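# Hang headphones by their band on under-desk hook

## Task

Get the headphones hanging from the hook beneath the desk edge, supported by their headband, and finish with neither hand in contact with them.

## Robot and tools

Robot: two arms, left_arm (base near y = +0.325 m) and right_arm (base near y = -0.296 m), both at floor level in the scene frame. left_arm carries a five-fingered left hand; right_arm carries a right hand. A post stands on the floor behind them. Loose objects may occasionally get a small shove from outside.

Frames: the scene frame has its origin at table-top height between the arms, +z up, +x out over the table, and the left arm on the +y side. Image left/right does not match arm names. Each arm reports its hand pose (end_effector_position in metres, end_effector_quat_wxyz) in its own base frame. Fixed cameras and the table use the scene frame. Offsets you send are expressed in the current Hand target's own axes. Reported positions can be a few cm off, especially at full reach.

Hand point: a spot 0.05 m in front of the palm and 0.15 m out from the wrist flange. Its +z runs along straight fingers, +y comes out of the palm, +x crosses the palm away from the thumb on the right hand and toward the thumb on the left hand. Straight fingertips extend 0.06 to 0.07 m past the point along +z, 0.06 m behind it along -y. A bracket on the little-finger side of the wrist sticks out and can collide. With the thumb turned across the palm, the hand encloses objects about 0.035 to 0.065 m thick, or a handle down to 0.025 m. A thumb-tip to index-pad pinch can hold light items up to about 0.08 m.

execute_actions(actions, cameras): actions is a list of actions. Each action is up to 15 rows, one per 1/30 s step; if shorter, the last row is held to step 15. Every row is 28 numbers, each in [-1, 1], covering both arms in this order: left dx, dy, dz, rx, ry, rz, then left thumb_turn, thumb_bend, index, middle, ring, little, force_limit, speed; then the same 14 for the right arm. The six pose numbers are an offset, not a pose: they are measured from that arm's Hand target as it was when the action began, never from the previous row, so sending an offset again moves the arm further. Scale: 1.0 = 0.6 m for dx/dy/dz, 180 degrees for the rotation vector rx/ry/rz. All six at 0 means no new pose request. The six finger numbers are absolute targets: -1 open (thumb_turn beside the palm, fingers straight), +1 closed (thumb across the palm, fingers curled). force_limit maps -1..+1 to roughly 0..10 N at the fingertip (0..15 N for the two thumb motors). speed goes from nearly zero at -1 to full at +0.48 and above. No number means unchanged: to keep a hand as it is, resend its last eight numbers actually used; if nothing has been sent yet, send its hand_measured six values plus hand_force_limit and hand_speed. cameras: list of names, ["all"], or []; default is all for an empty actions list, none otherwise.

move(target, speed, blend, blocking, cameras): target is one 28-number row or a list of up to 15 rows, same layout. Pose offsets in every row count from the Hand targets at the move's start, not from the previous row. Paths are straight, end together, and are cut off after 10 s. speed is the path top speed in m/s (0.002 to 4.3, default 0.25; rotation up to twice that in rad/s), one value or one per target. blend in metres rounds corners (0 = stop at each). blocking=false returns after about 0.5 s while the move continues. Paths do not avoid obstacles or the other arm. The result adds a move: line (done, off_target, moving, held, fault) and limits notes (paced = pose clipped, held = steps withheld).

wait(seconds 0 to 3600, cameras) lets time pass with no new command. stop(cameras) brakes a running move. zoom_image(camera, region) enlarges [x0, y0, x1, y1] pixels (at most 504 by 504) of the latest image from cam_head_left, cam_head_right or cam_high, all 504x504. show_instructions shows the reference images. finished_scene(scene=1) ends the scene permanently.

Results: Hand target is the last commanded pose after clipping and is the base for the next offsets. The hand often rests 1 to 3 cm (sometimes 5 cm) short, usually low, from friction and weight, without any contact. A later execute_actions call, even all zeros, re-requests the target; otherwise send the remaining distance. Commanded orientation is clipped to within 40 degrees of the measured one per step. Joint velocities, joint torques (noisy, offset, wrapping for joints 3 and 4), hand_measured, hand_stopped_by (moving, target, force, stalled, fault) and hand_load_n (positive when the finger is pushed open) are listed per arm, in the motor order above. A lost grip shows as hand_load_n dropping near 0.

Gripping: a motor only starts when its target changes by 0.002 or more. To squeeze harder, raise force_limit and send a more closed target than hand_measured; to loosen, send one more open. Close at speed -0.94 or lower for a gentle grip.

Avoid: dropping or releasing moving objects, fast hits, pressing hard on fixed or heavy things, letting anything fall off the table, the two hands or arms pressing together, one hand closing on the other's fingers, excessive finger load, and motors overheating from long loads or straining toward unreachable poses (MOTOR HOT warns; a fault drops the arm for 30 to 60 s). To end a push, command the target back past the hand point. Arm stops of any kind cost time.

Each tool is called after "Emit:" as name([rows], argument=value, ...), one row to a line, values as JSON.

Reference images:

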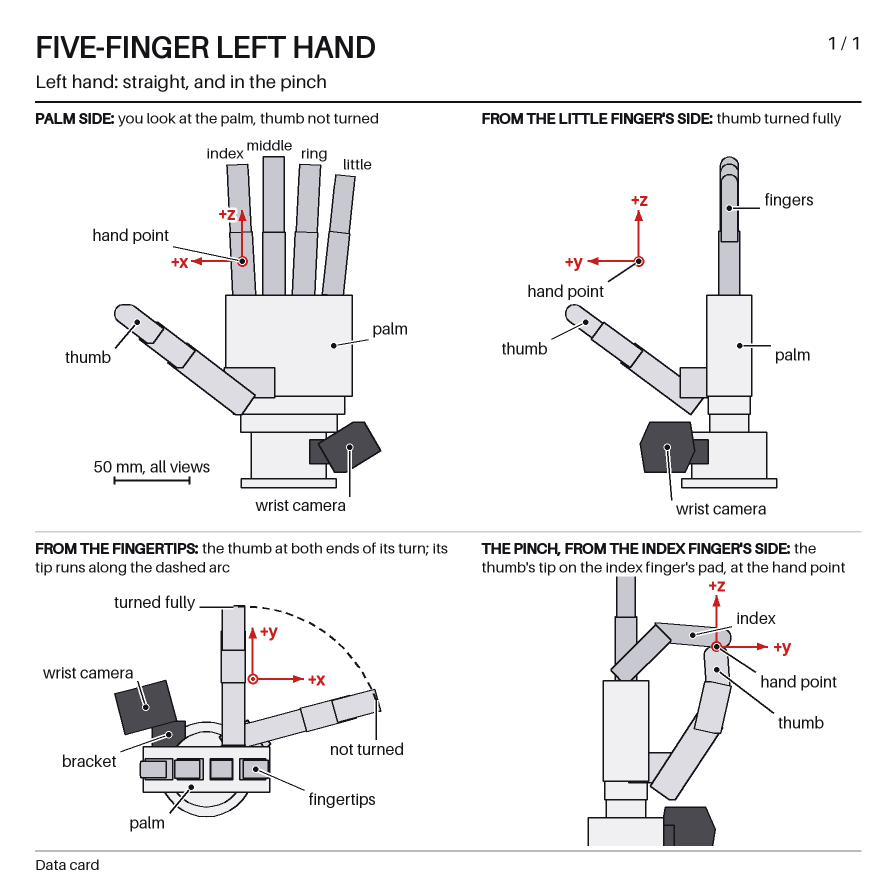

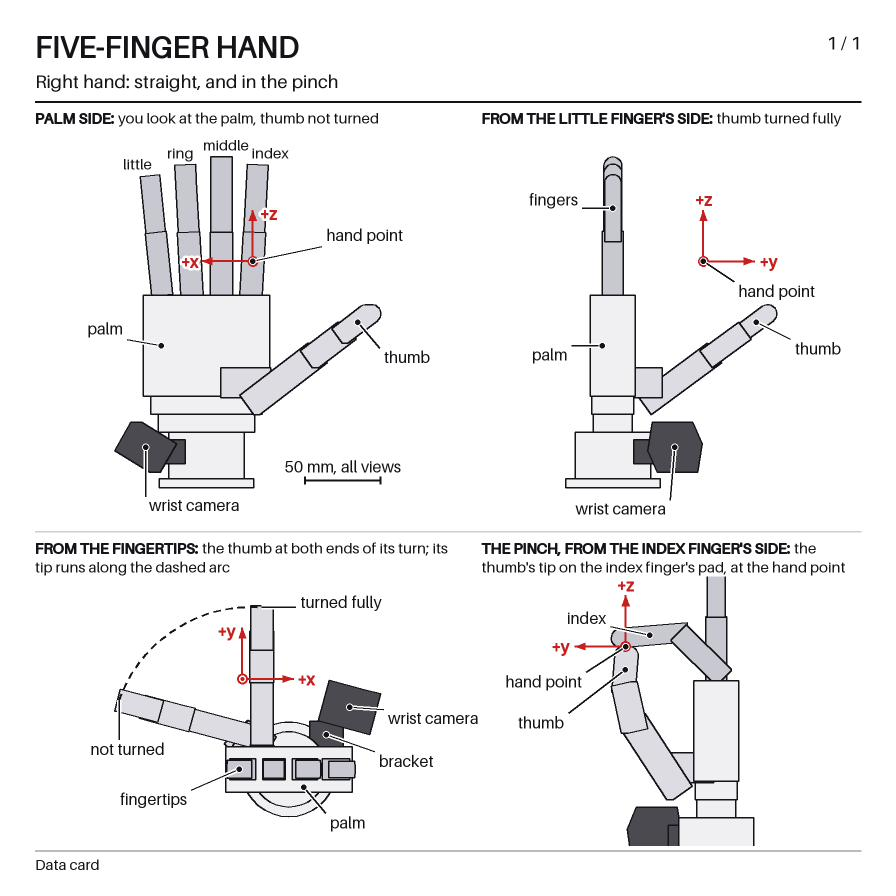

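## Session

Emit:
execute_actions(actions=[])

Scene clock: 0.00 s.
left_arm: end_effector_position=(+0.6647, +0.1497, +0.1586) hand_measured=(-1.000, -1.000, -1.000, -1.000, -1.000, -1.000) hand_load_n=(+0.0, +0.0, +0.0, +0.0, +0.0, +0.0) hand_stopped_by=(target, target, target, target, target, target) hand_force_limit=0.00 hand_speed=-0.80 end_effector_quat_wxyz=(-0.530, +0.847, +0.000, +0.030) | right_arm: end_effector_position=(+0.3426, -0.0135, +0.3657) hand_measured=(-1.000, -1.000, -1.000, -1.000, -1.000, -1.000) hand_load_n=(+0.0, +0.0, +0.0, +0.0, +0.0, +0.0) hand_stopped_by=(target, target, target, target, target, target) hand_force_limit=0.00 hand_speed=-0.80 end_effector_quat_wxyz=(+0.266, +0.118, +0.950, +0.109)
Joint positions: left_arm=[0.005 1.994 1.786 -1.239 -1.116 -1.489] | right_arm=[-0.413 0.845 1.12 -1.371 -0.352 1.491]
Joint velocities: within noise
Joint torques (N m): no reading
Heat: left arm: hottest waist 28 °C; right arm: hottest elbow 30 °C.
Hand target: left_arm +0.6704, +0.1497, +0.1667; -0.530, +0.847, +0.006, +0.038 | right_arm +0.3445, -0.0144, +0.3728; +0.273, +0.117, +0.949, +0.106

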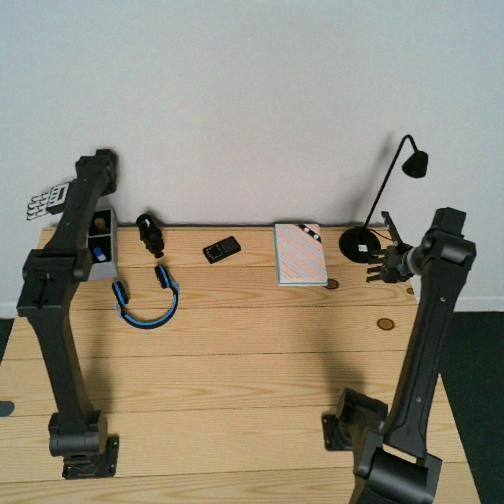

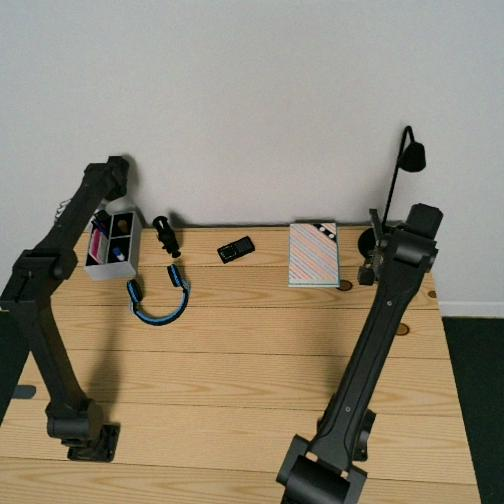

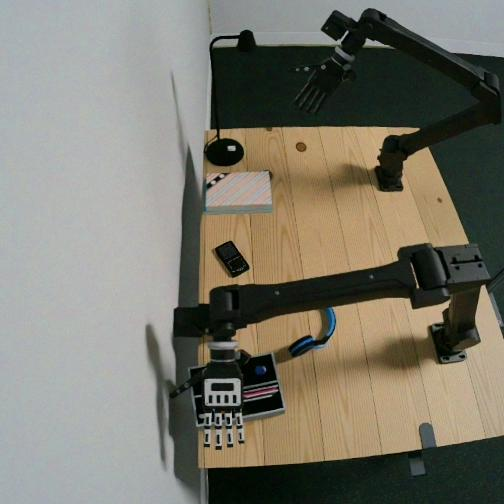

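Emit:
zoom_image(camera="cam_high", region=[380, 380, 480, 480])

Emit:
zoom_image(camera="cam_high", region=[160, 260, 360, 460])

Emit:
zoom_image(camera="cam_head_left", region=[0, 180, 200, 380])

Emit:
zoom_image(camera="cam_head_left", region=[0, 350, 150, 500])

Scaled by 5.040 from the camera's image (finer frame: 720x720).

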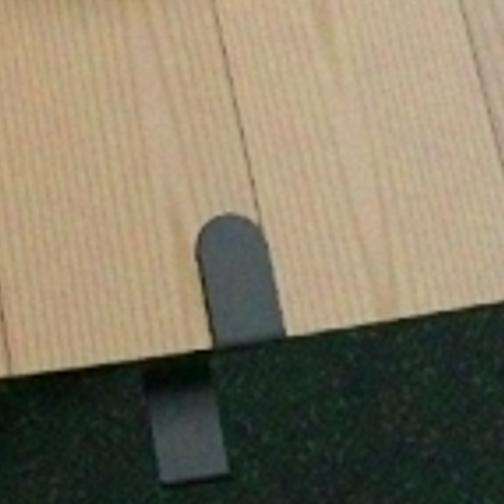

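Scaled by 2.520 from the camera's image (finer frame: 720x720).

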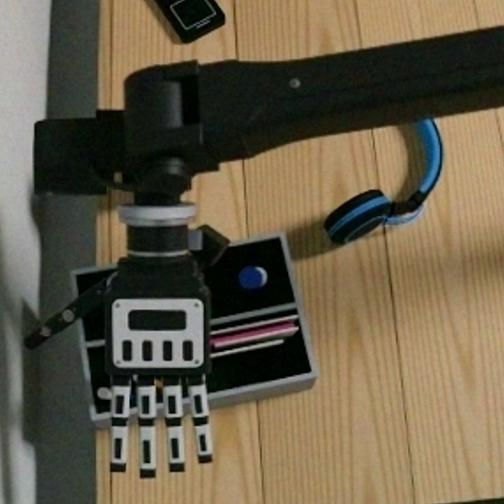

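Scaled by 2.520 from the camera's image (finer frame: 720x720).

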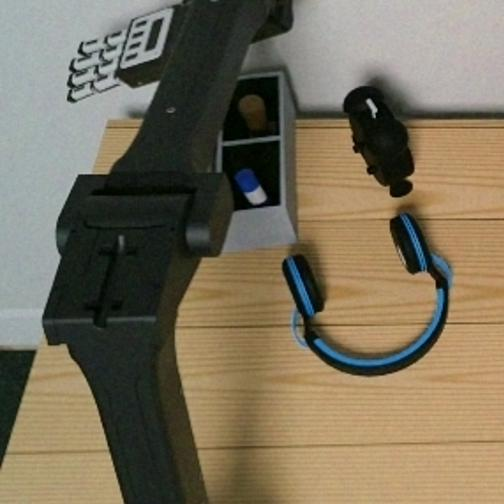

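Scaled by 3.360 from the camera's image (finer frame: 720x720).

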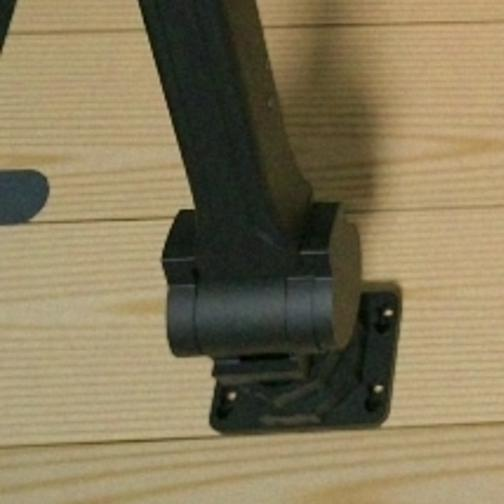

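Emit:
zoom_image(camera="cam_high", region=[400, 440, 440, 480])

Emit:
zoom_image(camera="cam_high", region=[280, 300, 350, 370])

Emit:
zoom_image(camera="cam_head_right", region=[0, 360, 60, 420])

Emit:
zoom_image(camera="cam_head_right", region=[110, 250, 210, 350])

Emit:
zoom_image(camera="cam_head_left", region=[100, 245, 200, 345])

Scaled by 12.600 from the camera's image (finer frame: 720x720).

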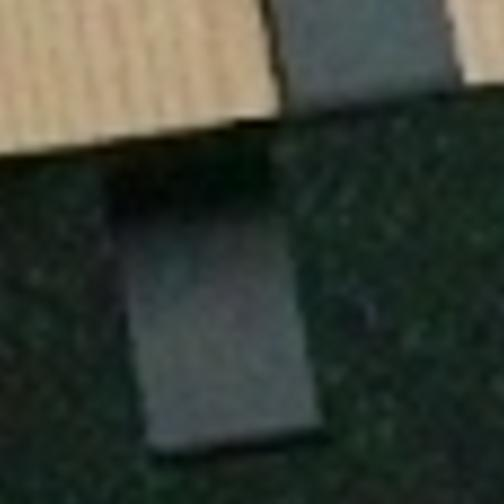

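Scaled by 7.200 from the camera's image (finer frame: 720x720).

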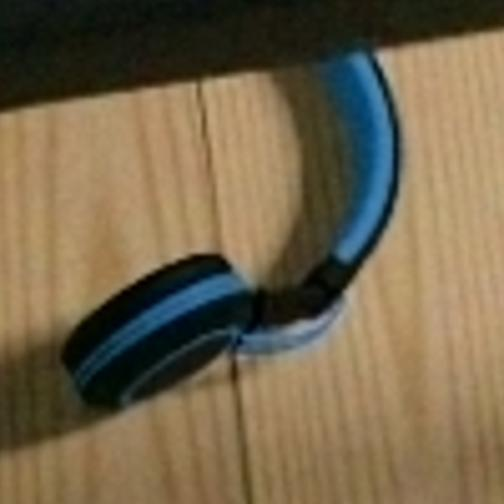

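Scaled by 8.400 from the camera's image (finer frame: 720x720).

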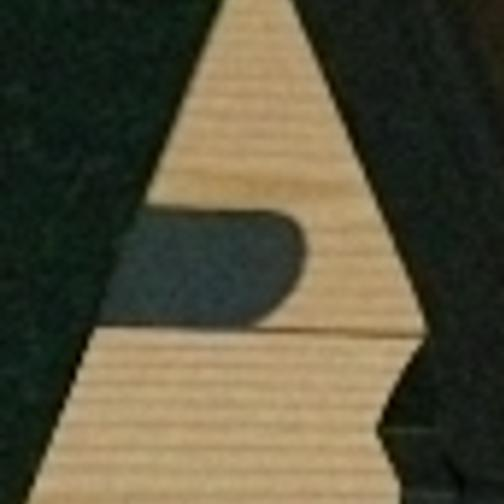

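Scaled by 5.040 from the camera's image (finer frame: 720x720).

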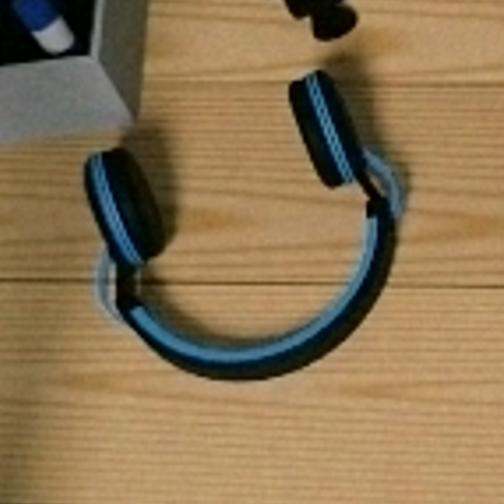

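Scaled by 5.040 from the camera's image (finer frame: 720x720).

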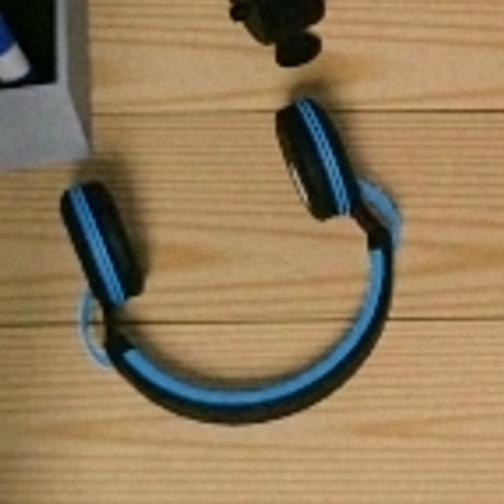

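Emit:
zoom_image(camera="cam_high", region=[406, 448, 430, 480])

Emit:
zoom_image(camera="cam_high", region=[354, 354, 504, 504])

Emit:
show_instructions()

Scaled by 15.750 from the camera's image (finer frame: 720x720).

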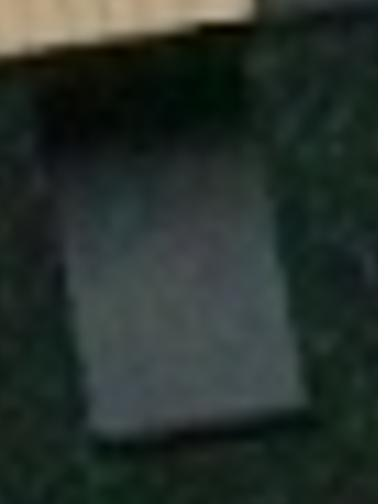

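Scaled by 3.360 from the camera's image (finer frame: 720x720).

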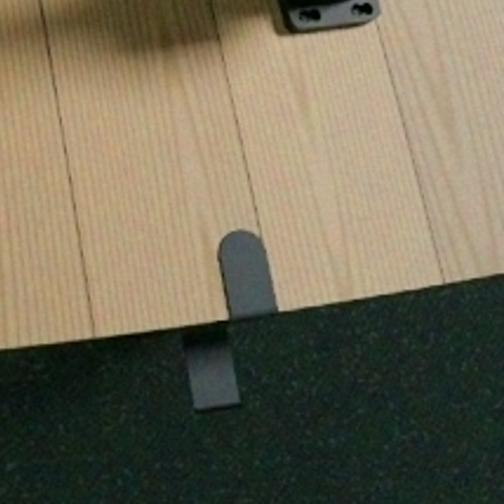

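Reference images for this scene: FIVE-FINGER LEFT HAND page 1, FIVE-FINGER HAND page 1.

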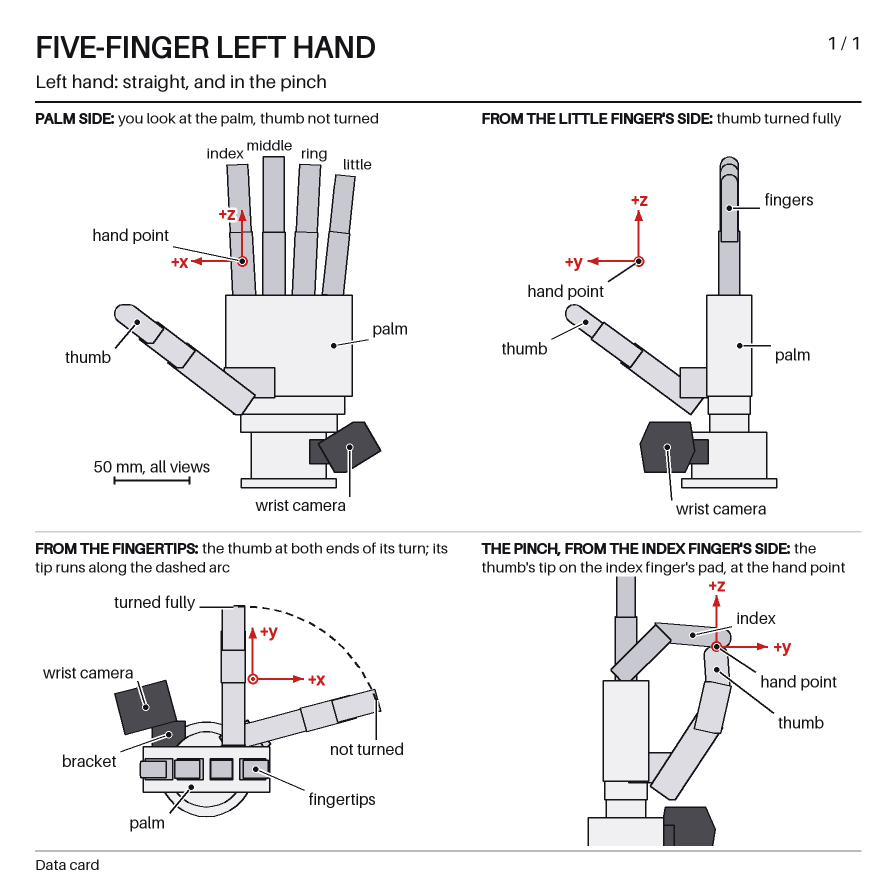

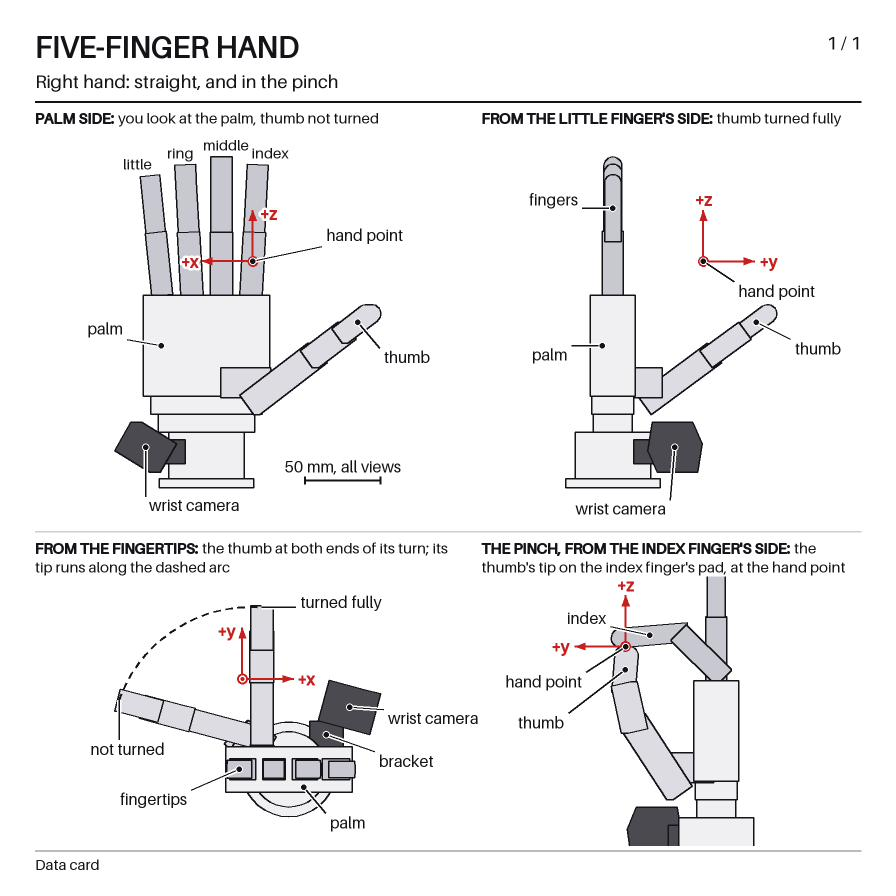

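Emit:
move([
  [-0.2583,-0.1852,-0.2843,0,0,0,-1,-1,-1,-1,-1,-1,0,-0.2,0,0,0,0,0,0,-1,-1,-1,-1,-1,-1,0,-0.8],
  [-0.5543,0.0117,-0.5482,-0.0819,0.3344,0.2396,1,-1,-1,-1,-1,-1,0,-0.2,0,0,0,0,0,0,-1,-1,-1,-1,-1,-1,0,-0.8],
], speed=0.25, blend=0.05, cameras=["all"])

Scene clock: 18.80 s.
left_arm: end_effector_position=(+0.3193, -0.1357, +0.2786) hand_measured=(+1.000, -1.000, -1.000, -1.000, -1.000, -1.000) hand_load_n=(+0.0, +0.0, +0.0, +0.0, +0.0, +0.0) hand_stopped_by=(target, target, target, target, target, target) hand_force_limit=0.00 hand_speed=-0.20 end_effector_quat_wxyz=(-0.334, +0.720, -0.554, +0.250) | right_arm: end_effector_position=(+0.3426, -0.0135, +0.3657) hand_measured=(-1.000, -1.000, -1.000, -1.000, -1.000, -1.000) hand_load_n=(+0.0, +0.0, +0.0, +0.0, +0.0, +0.5) hand_stopped_by=(target, target, target, target, target, target) hand_force_limit=0.00 hand_speed=-0.80 end_effector_quat_wxyz=(+0.266, +0.118, +0.950, +0.109)
Joint positions: left_arm=[-0.578 0.853 0.983 -1.045 -0.607 -0.626] | right_arm=[-0.413 0.845 1.12 -1.371 -0.352 1.491]
Joint torques (N m): left_arm=[-0.26 -2.9 7.58 2.17 -0.32 0.16] | right_arm=[-0.38 -2.43 11.33 0.75 -0.3 0.08]
Heat: left arm: hottest shoulder 30 °C; right arm: hottest elbow 32 °C.
Hand target: left_arm +0.3198, -0.1387, +0.2798; -0.334, +0.716, -0.555, +0.259 | right_arm +0.3445, -0.0144, +0.3728; +0.273, +0.117, +0.949, +0.106
Off the commanded pose: left_arm 0.003 m, 1 deg | right_arm 0.007 m, 1 deg.
move: done

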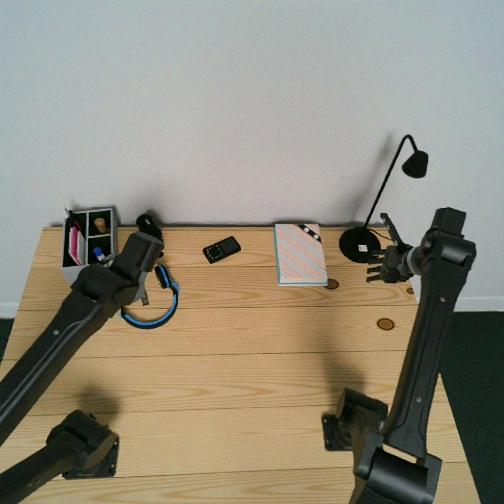

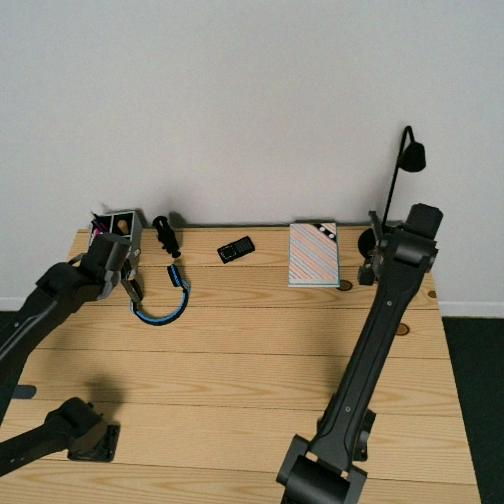

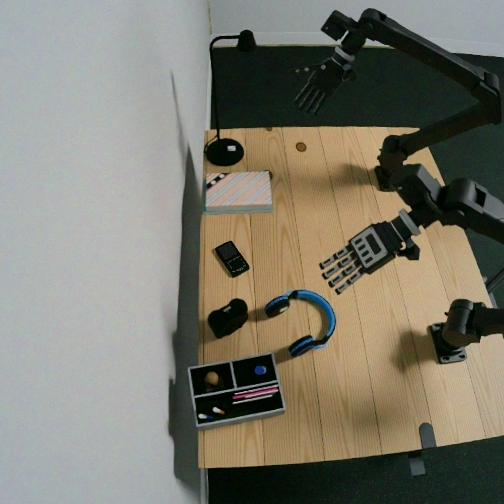

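Emit:
zoom_image(camera="cam_high", region=[250, 270, 350, 370])

Emit:
zoom_image(camera="cam_high", region=[290, 200, 420, 330])

Emit:
zoom_image(camera="cam_head_right", region=[80, 240, 210, 370])

Scaled by 5.040 from the camera's image (finer frame: 720x720).

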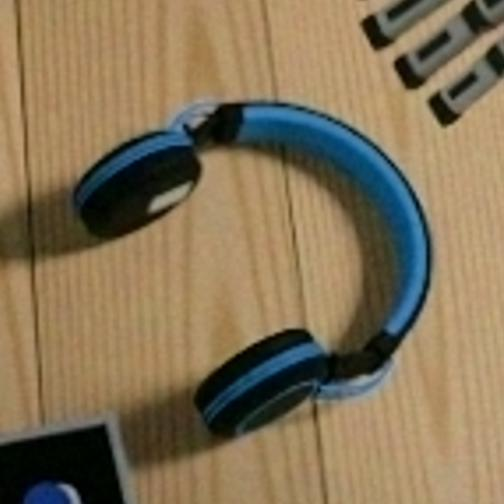

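Scaled by 3.877 from the camera's image (finer frame: 720x720).

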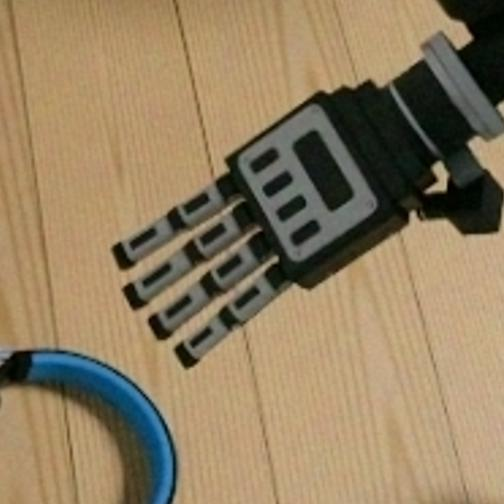

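Scaled by 3.877 from the camera's image (finer frame: 720x720).

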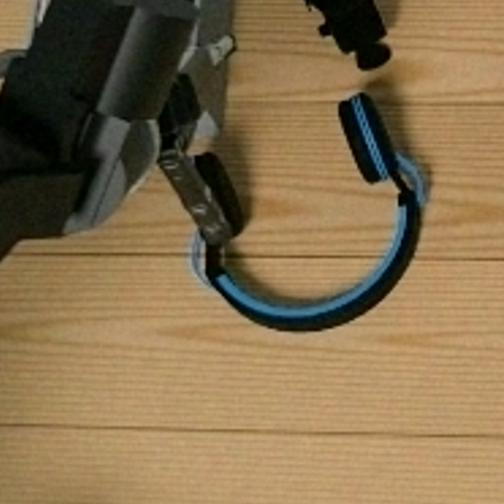

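Emit:
move(target=[0.0593,0.1992,0.2295,0,-0.0447,-0.0375,1,-1,-1,-1,-1,-1,0,-0.2,0,0,0,0,0,0,-1,-1,-1,-1,-1,-1,0,-0.8], speed=0.2, cameras=["all"])

Emit:
zoom_image(camera="cam_high", region=[260, 260, 380, 380])

Emit:
zoom_image(camera="cam_head_right", region=[90, 240, 210, 360])

Scene clock: 22.47 s.
left_arm: end_effector_position=(+0.3543, -0.1604, +0.0975) hand_measured=(+1.000, -1.000, -1.000, -1.000, -1.000, -1.000) hand_load_n=(+0.0, +0.0, +0.0, +0.0, +0.0, +0.0) hand_stopped_by=(target, target, target, target, target, target) hand_force_limit=0.00 hand_speed=-0.20 end_effector_quat_wxyz=(-0.358, +0.764, -0.491, +0.216) | right_arm: end_effector_position=(+0.3426, -0.0135, +0.3657) hand_measured=(-1.000, -1.000, -1.000, -1.000, -1.000, -1.000) hand_load_n=(+0.0, +0.0, +0.0, +0.0, +0.0, +0.0) hand_stopped_by=(target, target, target, target, target, target) hand_force_limit=0.00 hand_speed=-0.80 end_effector_quat_wxyz=(+0.266, +0.118, +0.950, +0.109)
Joint positions: left_arm=[-0.638 1.144 0.688 -0.623 -0.741 -0.871] | right_arm=[-0.413 0.845 1.12 -1.371 -0.352 1.491]
Joint torques (N m): left_arm=[-0.32 -4.84 7.57 1.58 -0.66 0] | right_arm=[-0.09 -1.9 11.25 0.77 -0.3 0.06]
Heat: left arm: hottest shoulder 30 °C; right arm: hottest elbow 33 °C.
Hand target: left_arm +0.3565, -0.1660, +0.0998; -0.356, +0.764, -0.487, +0.228 | right_arm +0.3445, -0.0144, +0.3728; +0.273, +0.117, +0.949, +0.106
Off the commanded pose: left_arm 0.007 m, 1 deg | right_arm 0.007 m, 1 deg.
move: done

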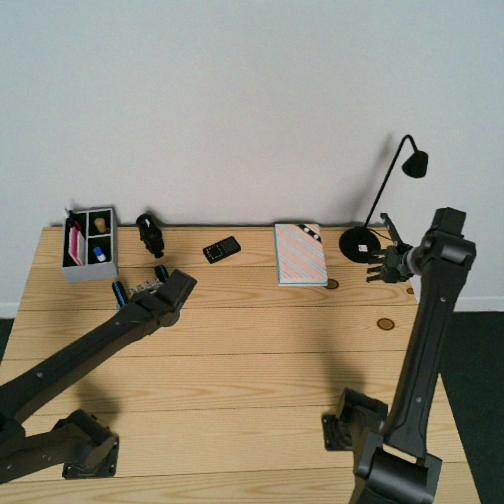

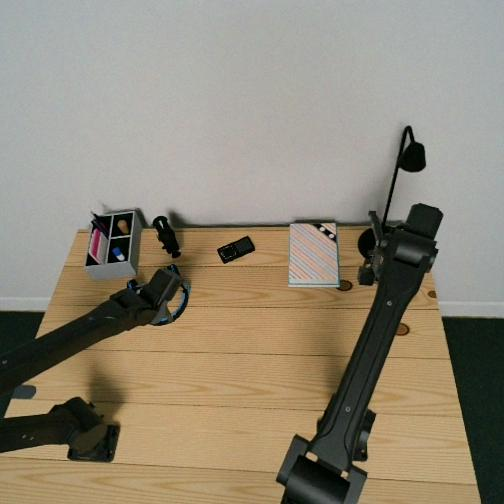

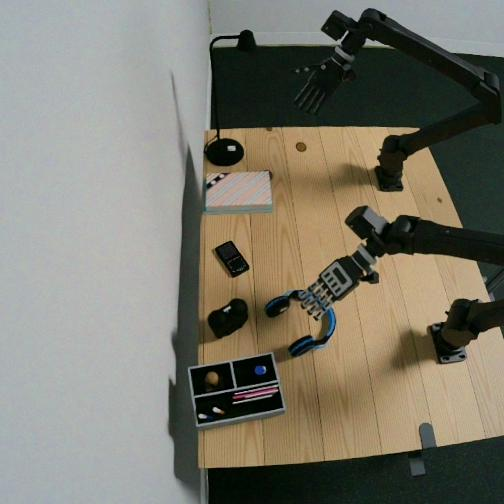

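Scaled by 4.200 from the camera's image (finer frame: 720x720).

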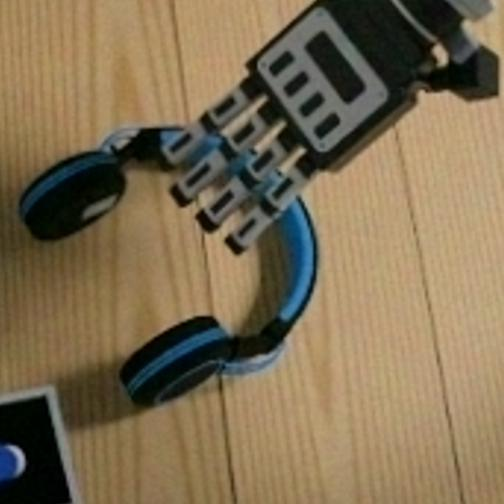

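Scaled by 4.200 from the camera's image (finer frame: 720x720).

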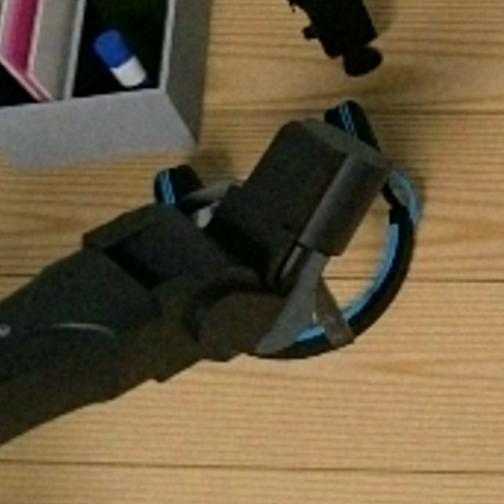

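Emit:
move(target=[0.0067,0.0638,0.0535,0,0,0,1,-1,-1,-1,-1,-1,0,-0.2,0,0,0,0,0,0,-1,-1,-1,-1,-1,-1,0,-0.8], speed=0.1, cameras=["all"])

Emit:
zoom_image(camera="cam_high", region=[260, 270, 350, 360])

Emit:
zoom_image(camera="cam_head_right", region=[110, 250, 200, 340])

Scene clock: 24.03 s.
left_arm: end_effector_position=(+0.3577, -0.1650, +0.0513) hand_measured=(+1.000, -1.000, -1.000, -1.000, -1.000, -1.000) hand_load_n=(+0.0, +0.0, +0.0, +0.0, +0.0, +0.0) hand_stopped_by=(target, target, target, target, target, target) hand_force_limit=0.00 hand_speed=-0.20 end_effector_quat_wxyz=(-0.358, +0.764, -0.489, +0.221) | right_arm: end_effector_position=(+0.3426, -0.0135, +0.3657) hand_measured=(-1.000, -1.000, -1.000, -1.000, -1.000, -1.000) hand_load_n=(+0.0, +0.0, -0.5, +0.0, +0.0, +0.0) hand_stopped_by=(target, target, target, target, target, target) hand_force_limit=0.00 hand_speed=-0.80 end_effector_quat_wxyz=(+0.266, +0.118, +0.950, +0.109)
Joint positions: left_arm=[-0.643 1.239 0.617 -0.451 -0.744 -0.879] | right_arm=[-0.413 0.845 1.12 -1.371 -0.352 1.491]
Joint torques (N m): left_arm=[0.21 -5.95 6.41 1.66 -0.6 0.01] | right_arm=[-0.56 -2.14 11.1 0.69 -0.32 0.03]
Heat: left arm: hottest shoulder 30 °C; right arm: hottest elbow 33 °C.
Hand target: left_arm +0.3583, -0.1697, +0.0499; -0.356, +0.764, -0.487, +0.228 | right_arm +0.3445, -0.0144, +0.3728; +0.273, +0.117, +0.949, +0.106
Off the commanded pose: left_arm 0.005 m, 1 deg | right_arm 0.007 m, 1 deg.
move: done

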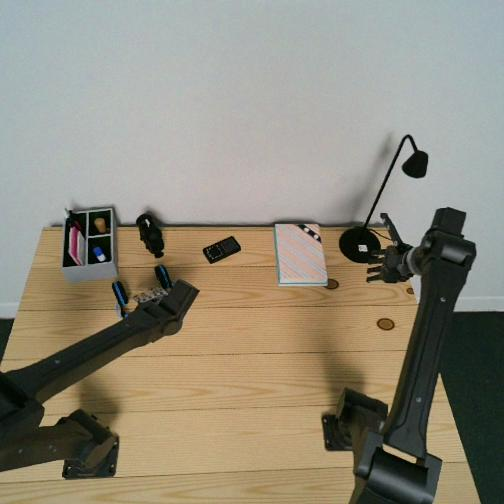

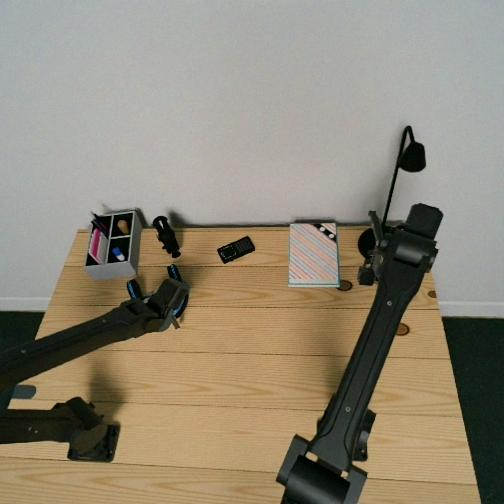

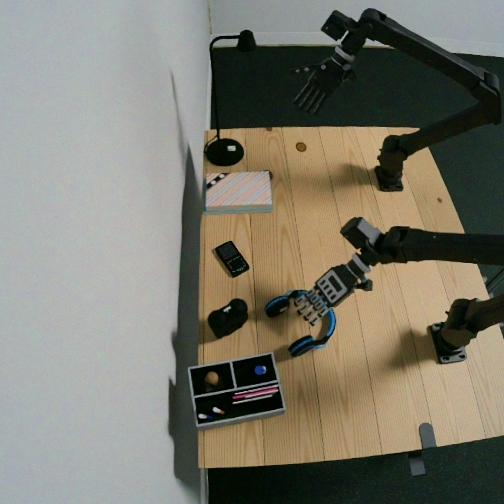

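Scaled by 5.600 from the camera's image (finer frame: 720x720).

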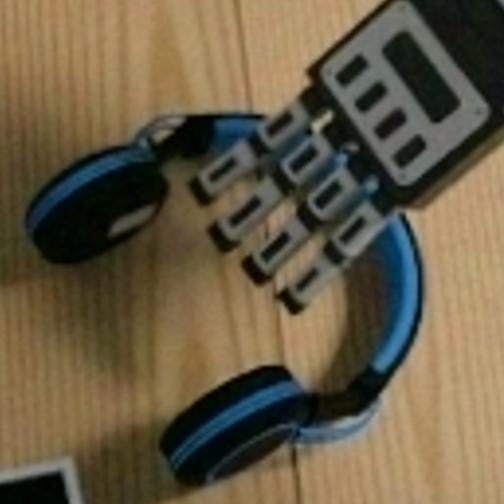

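Scaled by 5.600 from the camera's image (finer frame: 720x720).

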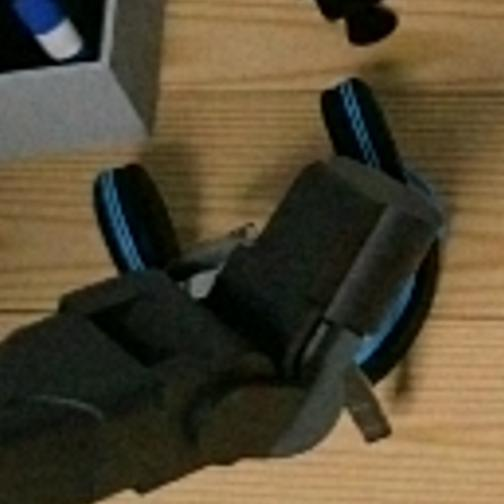

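Emit:
move(target=[0,0.0367,0.0115,0.0556,0,0,1,-0.4,-1,-1,-1,-1,0,-0.2,0,0,0,0,0,0,-1,-1,-1,-1,-1,-1,0,-0.8], speed=0.08, cameras=["all"])

Emit:
zoom_image(camera="cam_high", region=[270, 270, 350, 350])

Emit:
zoom_image(camera="cam_head_right", region=[120, 260, 200, 340])

Scene clock: 26.43 s.
left_arm: end_effector_position=(+0.3511, -0.1706, +0.0323) hand_measured=(+1.000, -0.400, -1.000, -1.000, -1.000, -1.000) hand_load_n=(+0.0, +0.0, +0.0, +0.0, -0.5, +0.0) hand_stopped_by=(target, target, target, target, target, target) hand_force_limit=0.00 hand_speed=-0.20 end_effector_quat_wxyz=(-0.423, +0.730, -0.466, +0.266) | right_arm: end_effector_position=(+0.3426, -0.0135, +0.3657) hand_measured=(-1.000, -1.000, -1.000, -1.000, -1.000, -1.000) hand_load_n=(+0.0, +0.0, +0.0, +0.0, +0.0, +0.0) hand_stopped_by=(target, target, target, target, target, target) hand_force_limit=0.00 hand_speed=-0.80 end_effector_quat_wxyz=(+0.266, +0.118, +0.950, +0.109)
Joint positions: left_arm=[-0.756 1.293 0.512 -0.229 -0.938 -0.901] | right_arm=[-0.413 0.845 1.12 -1.371 -0.352 1.491]
Joint torques (N m): left_arm=[0.32 -4.31 5.27 1.87 -0.67 0.05] | right_arm=[-0.62 -1.9 11.23 0.8 -0.34 0.05]
Heat: left arm: hottest shoulder 30 °C; right arm: hottest elbow 33 °C.
Hand target: left_arm +0.3503, -0.1735, +0.0286; -0.422, +0.730, -0.465, +0.269 | right_arm +0.3445, -0.0144, +0.3728; +0.273, +0.117, +0.949, +0.106
Off the commanded pose: left_arm 0.005 m, 0 deg | right_arm 0.007 m, 1 deg.
move: done

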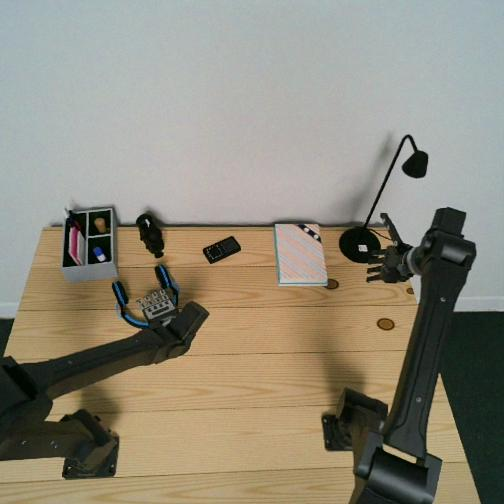

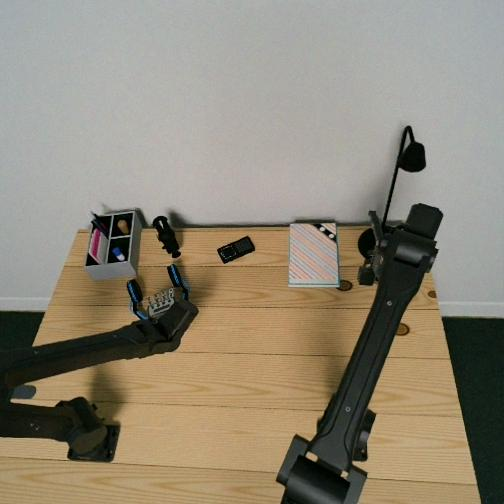

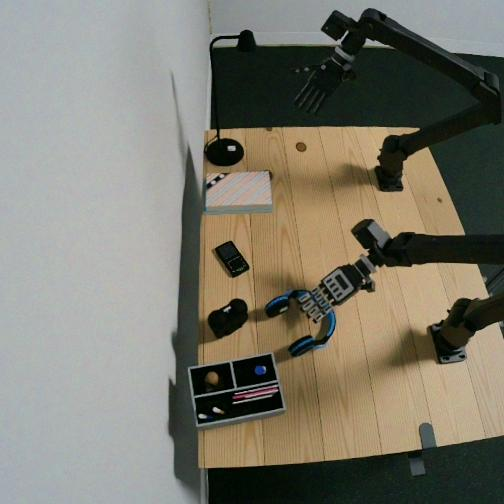

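Scaled by 6.300 from the camera's image (finer frame: 720x720).

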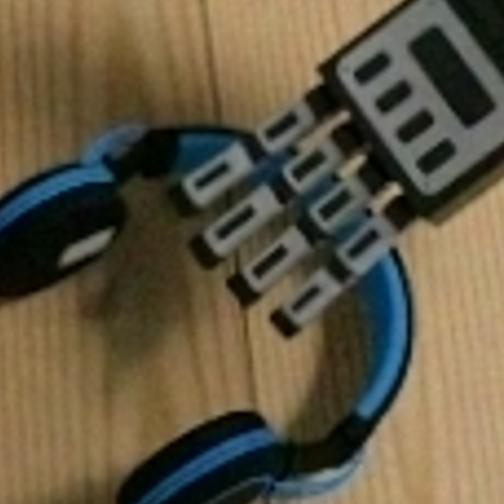

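Scaled by 6.300 from the camera's image (finer frame: 720x720).

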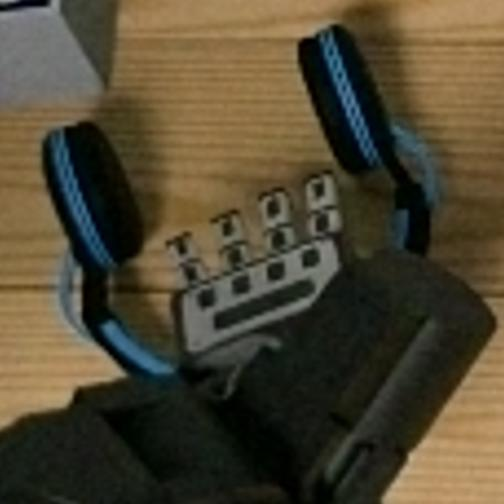

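Emit:
move(target=[-0.004,0.0222,0.0117,0,0,0,1,-0.4,-1,-1,-1,-1,0,-0.2,0,0,0,0,0,0,-1,-1,-1,-1,-1,-1,0,-0.8], speed=0.05, cameras=["cam_high"])

Emit:
zoom_image(camera="cam_high", region=[270, 270, 350, 350])

Scene clock: 27.37 s.
left_arm: end_effector_position=(+0.3490, -0.1685, +0.0159) hand_measured=(+1.000, -0.400, -1.000, -1.000, -1.000, -1.000) hand_load_n=(+0.5, +0.0, +0.0, +0.0, +0.0, +0.0) hand_stopped_by=(target, target, target, target, target, target) hand_force_limit=0.00 hand_speed=-0.20 end_effector_quat_wxyz=(-0.423, +0.730, -0.467, +0.264) | right_arm: end_effector_position=(+0.3426, -0.0135, +0.3657) hand_measured=(-1.000, -1.000, -1.000, -1.000, -1.000, -1.000) hand_load_n=(+0.0, -0.5, +0.0, +0.0, +0.0, +0.0) hand_stopped_by=(target, target, target, target, target, target) hand_force_limit=0.00 hand_speed=-0.80 end_effector_quat_wxyz=(+0.266, +0.118, +0.950, +0.109)
Joint positions: left_arm=[-0.756 1.335 0.488 -0.165 -0.938 -0.901] | right_arm=[-0.413 0.845 1.12 -1.371 -0.352 1.491]
Joint torques (N m): left_arm=[-0.15 -4.95 5.24 2 -0.68 0.01] | right_arm=[-0.26 -2.61 11.18 0.79 -0.32 0.03]
Heat: left arm: hottest shoulder 30 °C; right arm: hottest elbow 33 °C.
Hand target: left_arm +0.3486, -0.1714, +0.0133; -0.422, +0.730, -0.466, +0.269 | right_arm +0.3445, -0.0144, +0.3728; +0.273, +0.117, +0.949, +0.106
Off the commanded pose: left_arm 0.004 m, 1 deg | right_arm 0.007 m, 1 deg.
move: done

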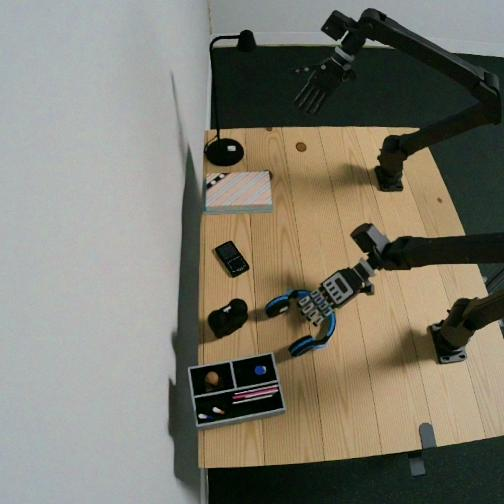

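Scaled by 6.300 from the camera's image (finer frame: 720x720).

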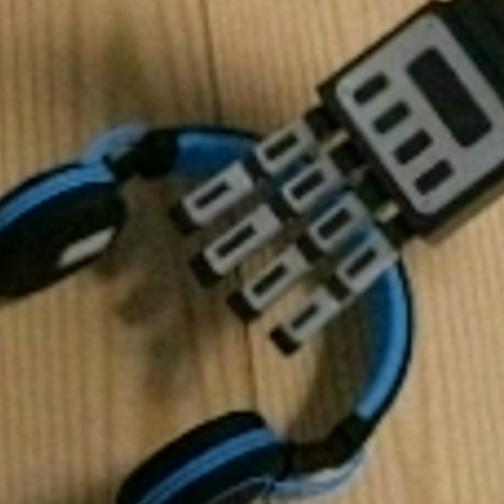

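Emit:
move(target=[0,0,0,0,0,0,1,-0.4,-0.15,-1,-1,-0.15,-0.4,-0.6,0,0,0,0,0,0,-1,-1,-1,-1,-1,-1,0,-0.8], speed=0.05, cameras=["cam_high"])

Emit:
zoom_image(camera="cam_high", region=[270, 270, 350, 350])

Scene clock: 28.57 s.
left_arm: end_effector_position=(+0.3494, -0.1678, +0.0163) hand_measured=(+1.000, -0.400, -0.150, -1.000, -1.000, -0.150) hand_load_n=(+0.5, +0.0, +0.5, +0.0, +0.0, +0.0) hand_stopped_by=(target, target, target, target, target, target) hand_force_limit=-0.40 hand_speed=-0.60 end_effector_quat_wxyz=(-0.425, +0.730, -0.466, +0.264) | right_arm: end_effector_position=(+0.3426, -0.0135, +0.3657) hand_measured=(-1.000, -1.000, -1.000, -1.000, -1.000, -1.000) hand_load_n=(+0.0, +0.0, +0.0, +0.0, +0.0, +0.0) hand_stopped_by=(target, target, target, target, target, target) hand_force_limit=0.00 hand_speed=-0.80 end_effector_quat_wxyz=(+0.266, +0.118, +0.950, +0.109)
Joint positions: left_arm=[-0.756 1.335 0.488 -0.165 -0.942 -0.901] | right_arm=[-0.413 0.845 1.12 -1.371 -0.352 1.491]
Joint torques (N m): left_arm=[-0.97 -5.19 5.49 1.95 -0.5 0.1] | right_arm=[-0.5 -2.67 11.15 0.83 -0.36 0.03]
Heat: left arm: hottest shoulder 30 °C; right arm: hottest elbow 33 °C.
Hand target: left_arm +0.3486, -0.1713, +0.0133; -0.422, +0.730, -0.466, +0.269 | right_arm +0.3445, -0.0144, +0.3728; +0.273, +0.117, +0.949, +0.106
Off the commanded pose: left_arm 0.005 m, 1 deg | right_arm 0.007 m, 1 deg.
move: done

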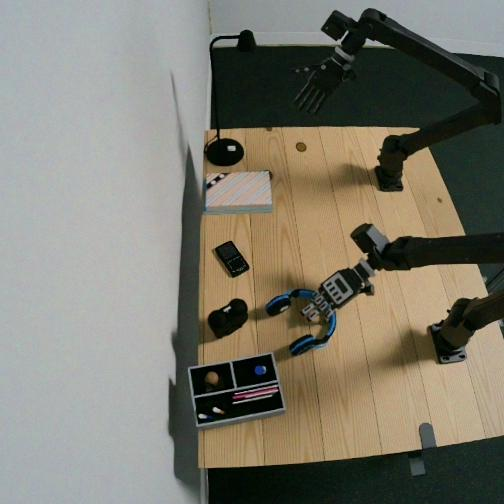

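Scaled by 6.300 from the camera's image (finer frame: 720x720).

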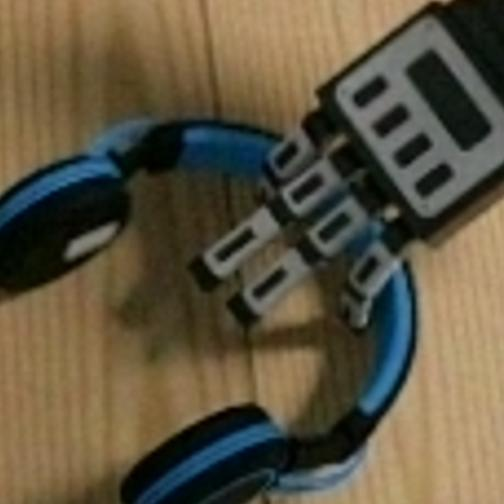

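Emit:
move(target=[0,0,0,0,0,0,1,0.3,-0.15,-1,-1,-0.15,-0.4,-0.7,0,0,0,0,0,0,-1,-1,-1,-1,-1,-1,0,-0.8], speed=0.05, cameras=["cam_high"])

Emit:
zoom_image(camera="cam_high", region=[270, 270, 350, 350])

Scene clock: 29.83 s.
left_arm: end_effector_position=(+0.3490, -0.1676, +0.0158) hand_measured=(+1.000, -0.020, -0.150, -1.000, -1.000, -0.150) hand_load_n=(+1.0, +5.5, +4.0, +0.0, +0.0, +2.5) hand_stopped_by=(target, force, target, target, target, target) hand_force_limit=-0.40 hand_speed=-0.70 end_effector_quat_wxyz=(-0.425, +0.730, -0.466, +0.264) | right_arm: end_effector_position=(+0.3426, -0.0135, +0.3657) hand_measured=(-1.000, -1.000, -1.000, -1.000, -1.000, -1.000) hand_load_n=(+0.0, +0.0, +0.0, +0.0, +0.0, +0.0) hand_stopped_by=(target, target, target, target, target, target) hand_force_limit=0.00 hand_speed=-0.80 end_effector_quat_wxyz=(+0.266, +0.118, +0.950, +0.109)
Joint positions: left_arm=[-0.756 1.335 0.487 -0.165 -0.941 -0.901] | right_arm=[-0.413 0.845 1.12 -1.371 -0.352 1.491]
Joint torques (N m): left_arm=[-0.62 -5.3 5.5 1.78 -0.57 0.03] | right_arm=[-1.03 -2.43 11.22 0.88 -0.33 0.07]
Heat: left arm: hottest shoulder 30 °C; right arm: hottest elbow 33 °C.
Hand target: left_arm +0.3487, -0.1714, +0.0134; -0.422, +0.730, -0.465, +0.269 | right_arm +0.3445, -0.0144, +0.3728; +0.273, +0.117, +0.949, +0.106
Off the commanded pose: left_arm 0.004 m, 1 deg | right_arm 0.007 m, 1 deg.
move: done

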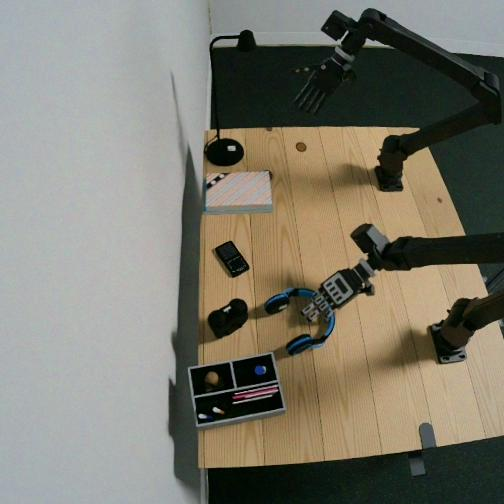

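Scaled by 6.300 from the camera's image (finer frame: 720x720).

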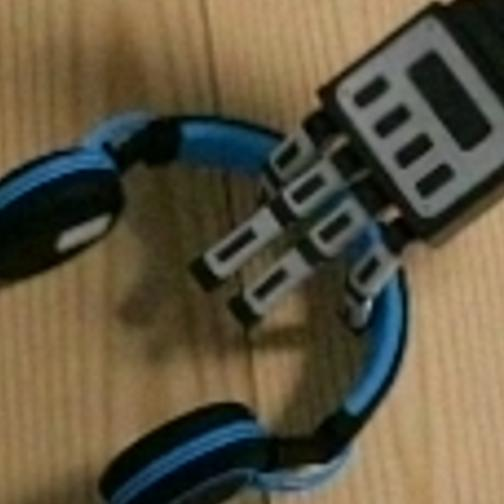

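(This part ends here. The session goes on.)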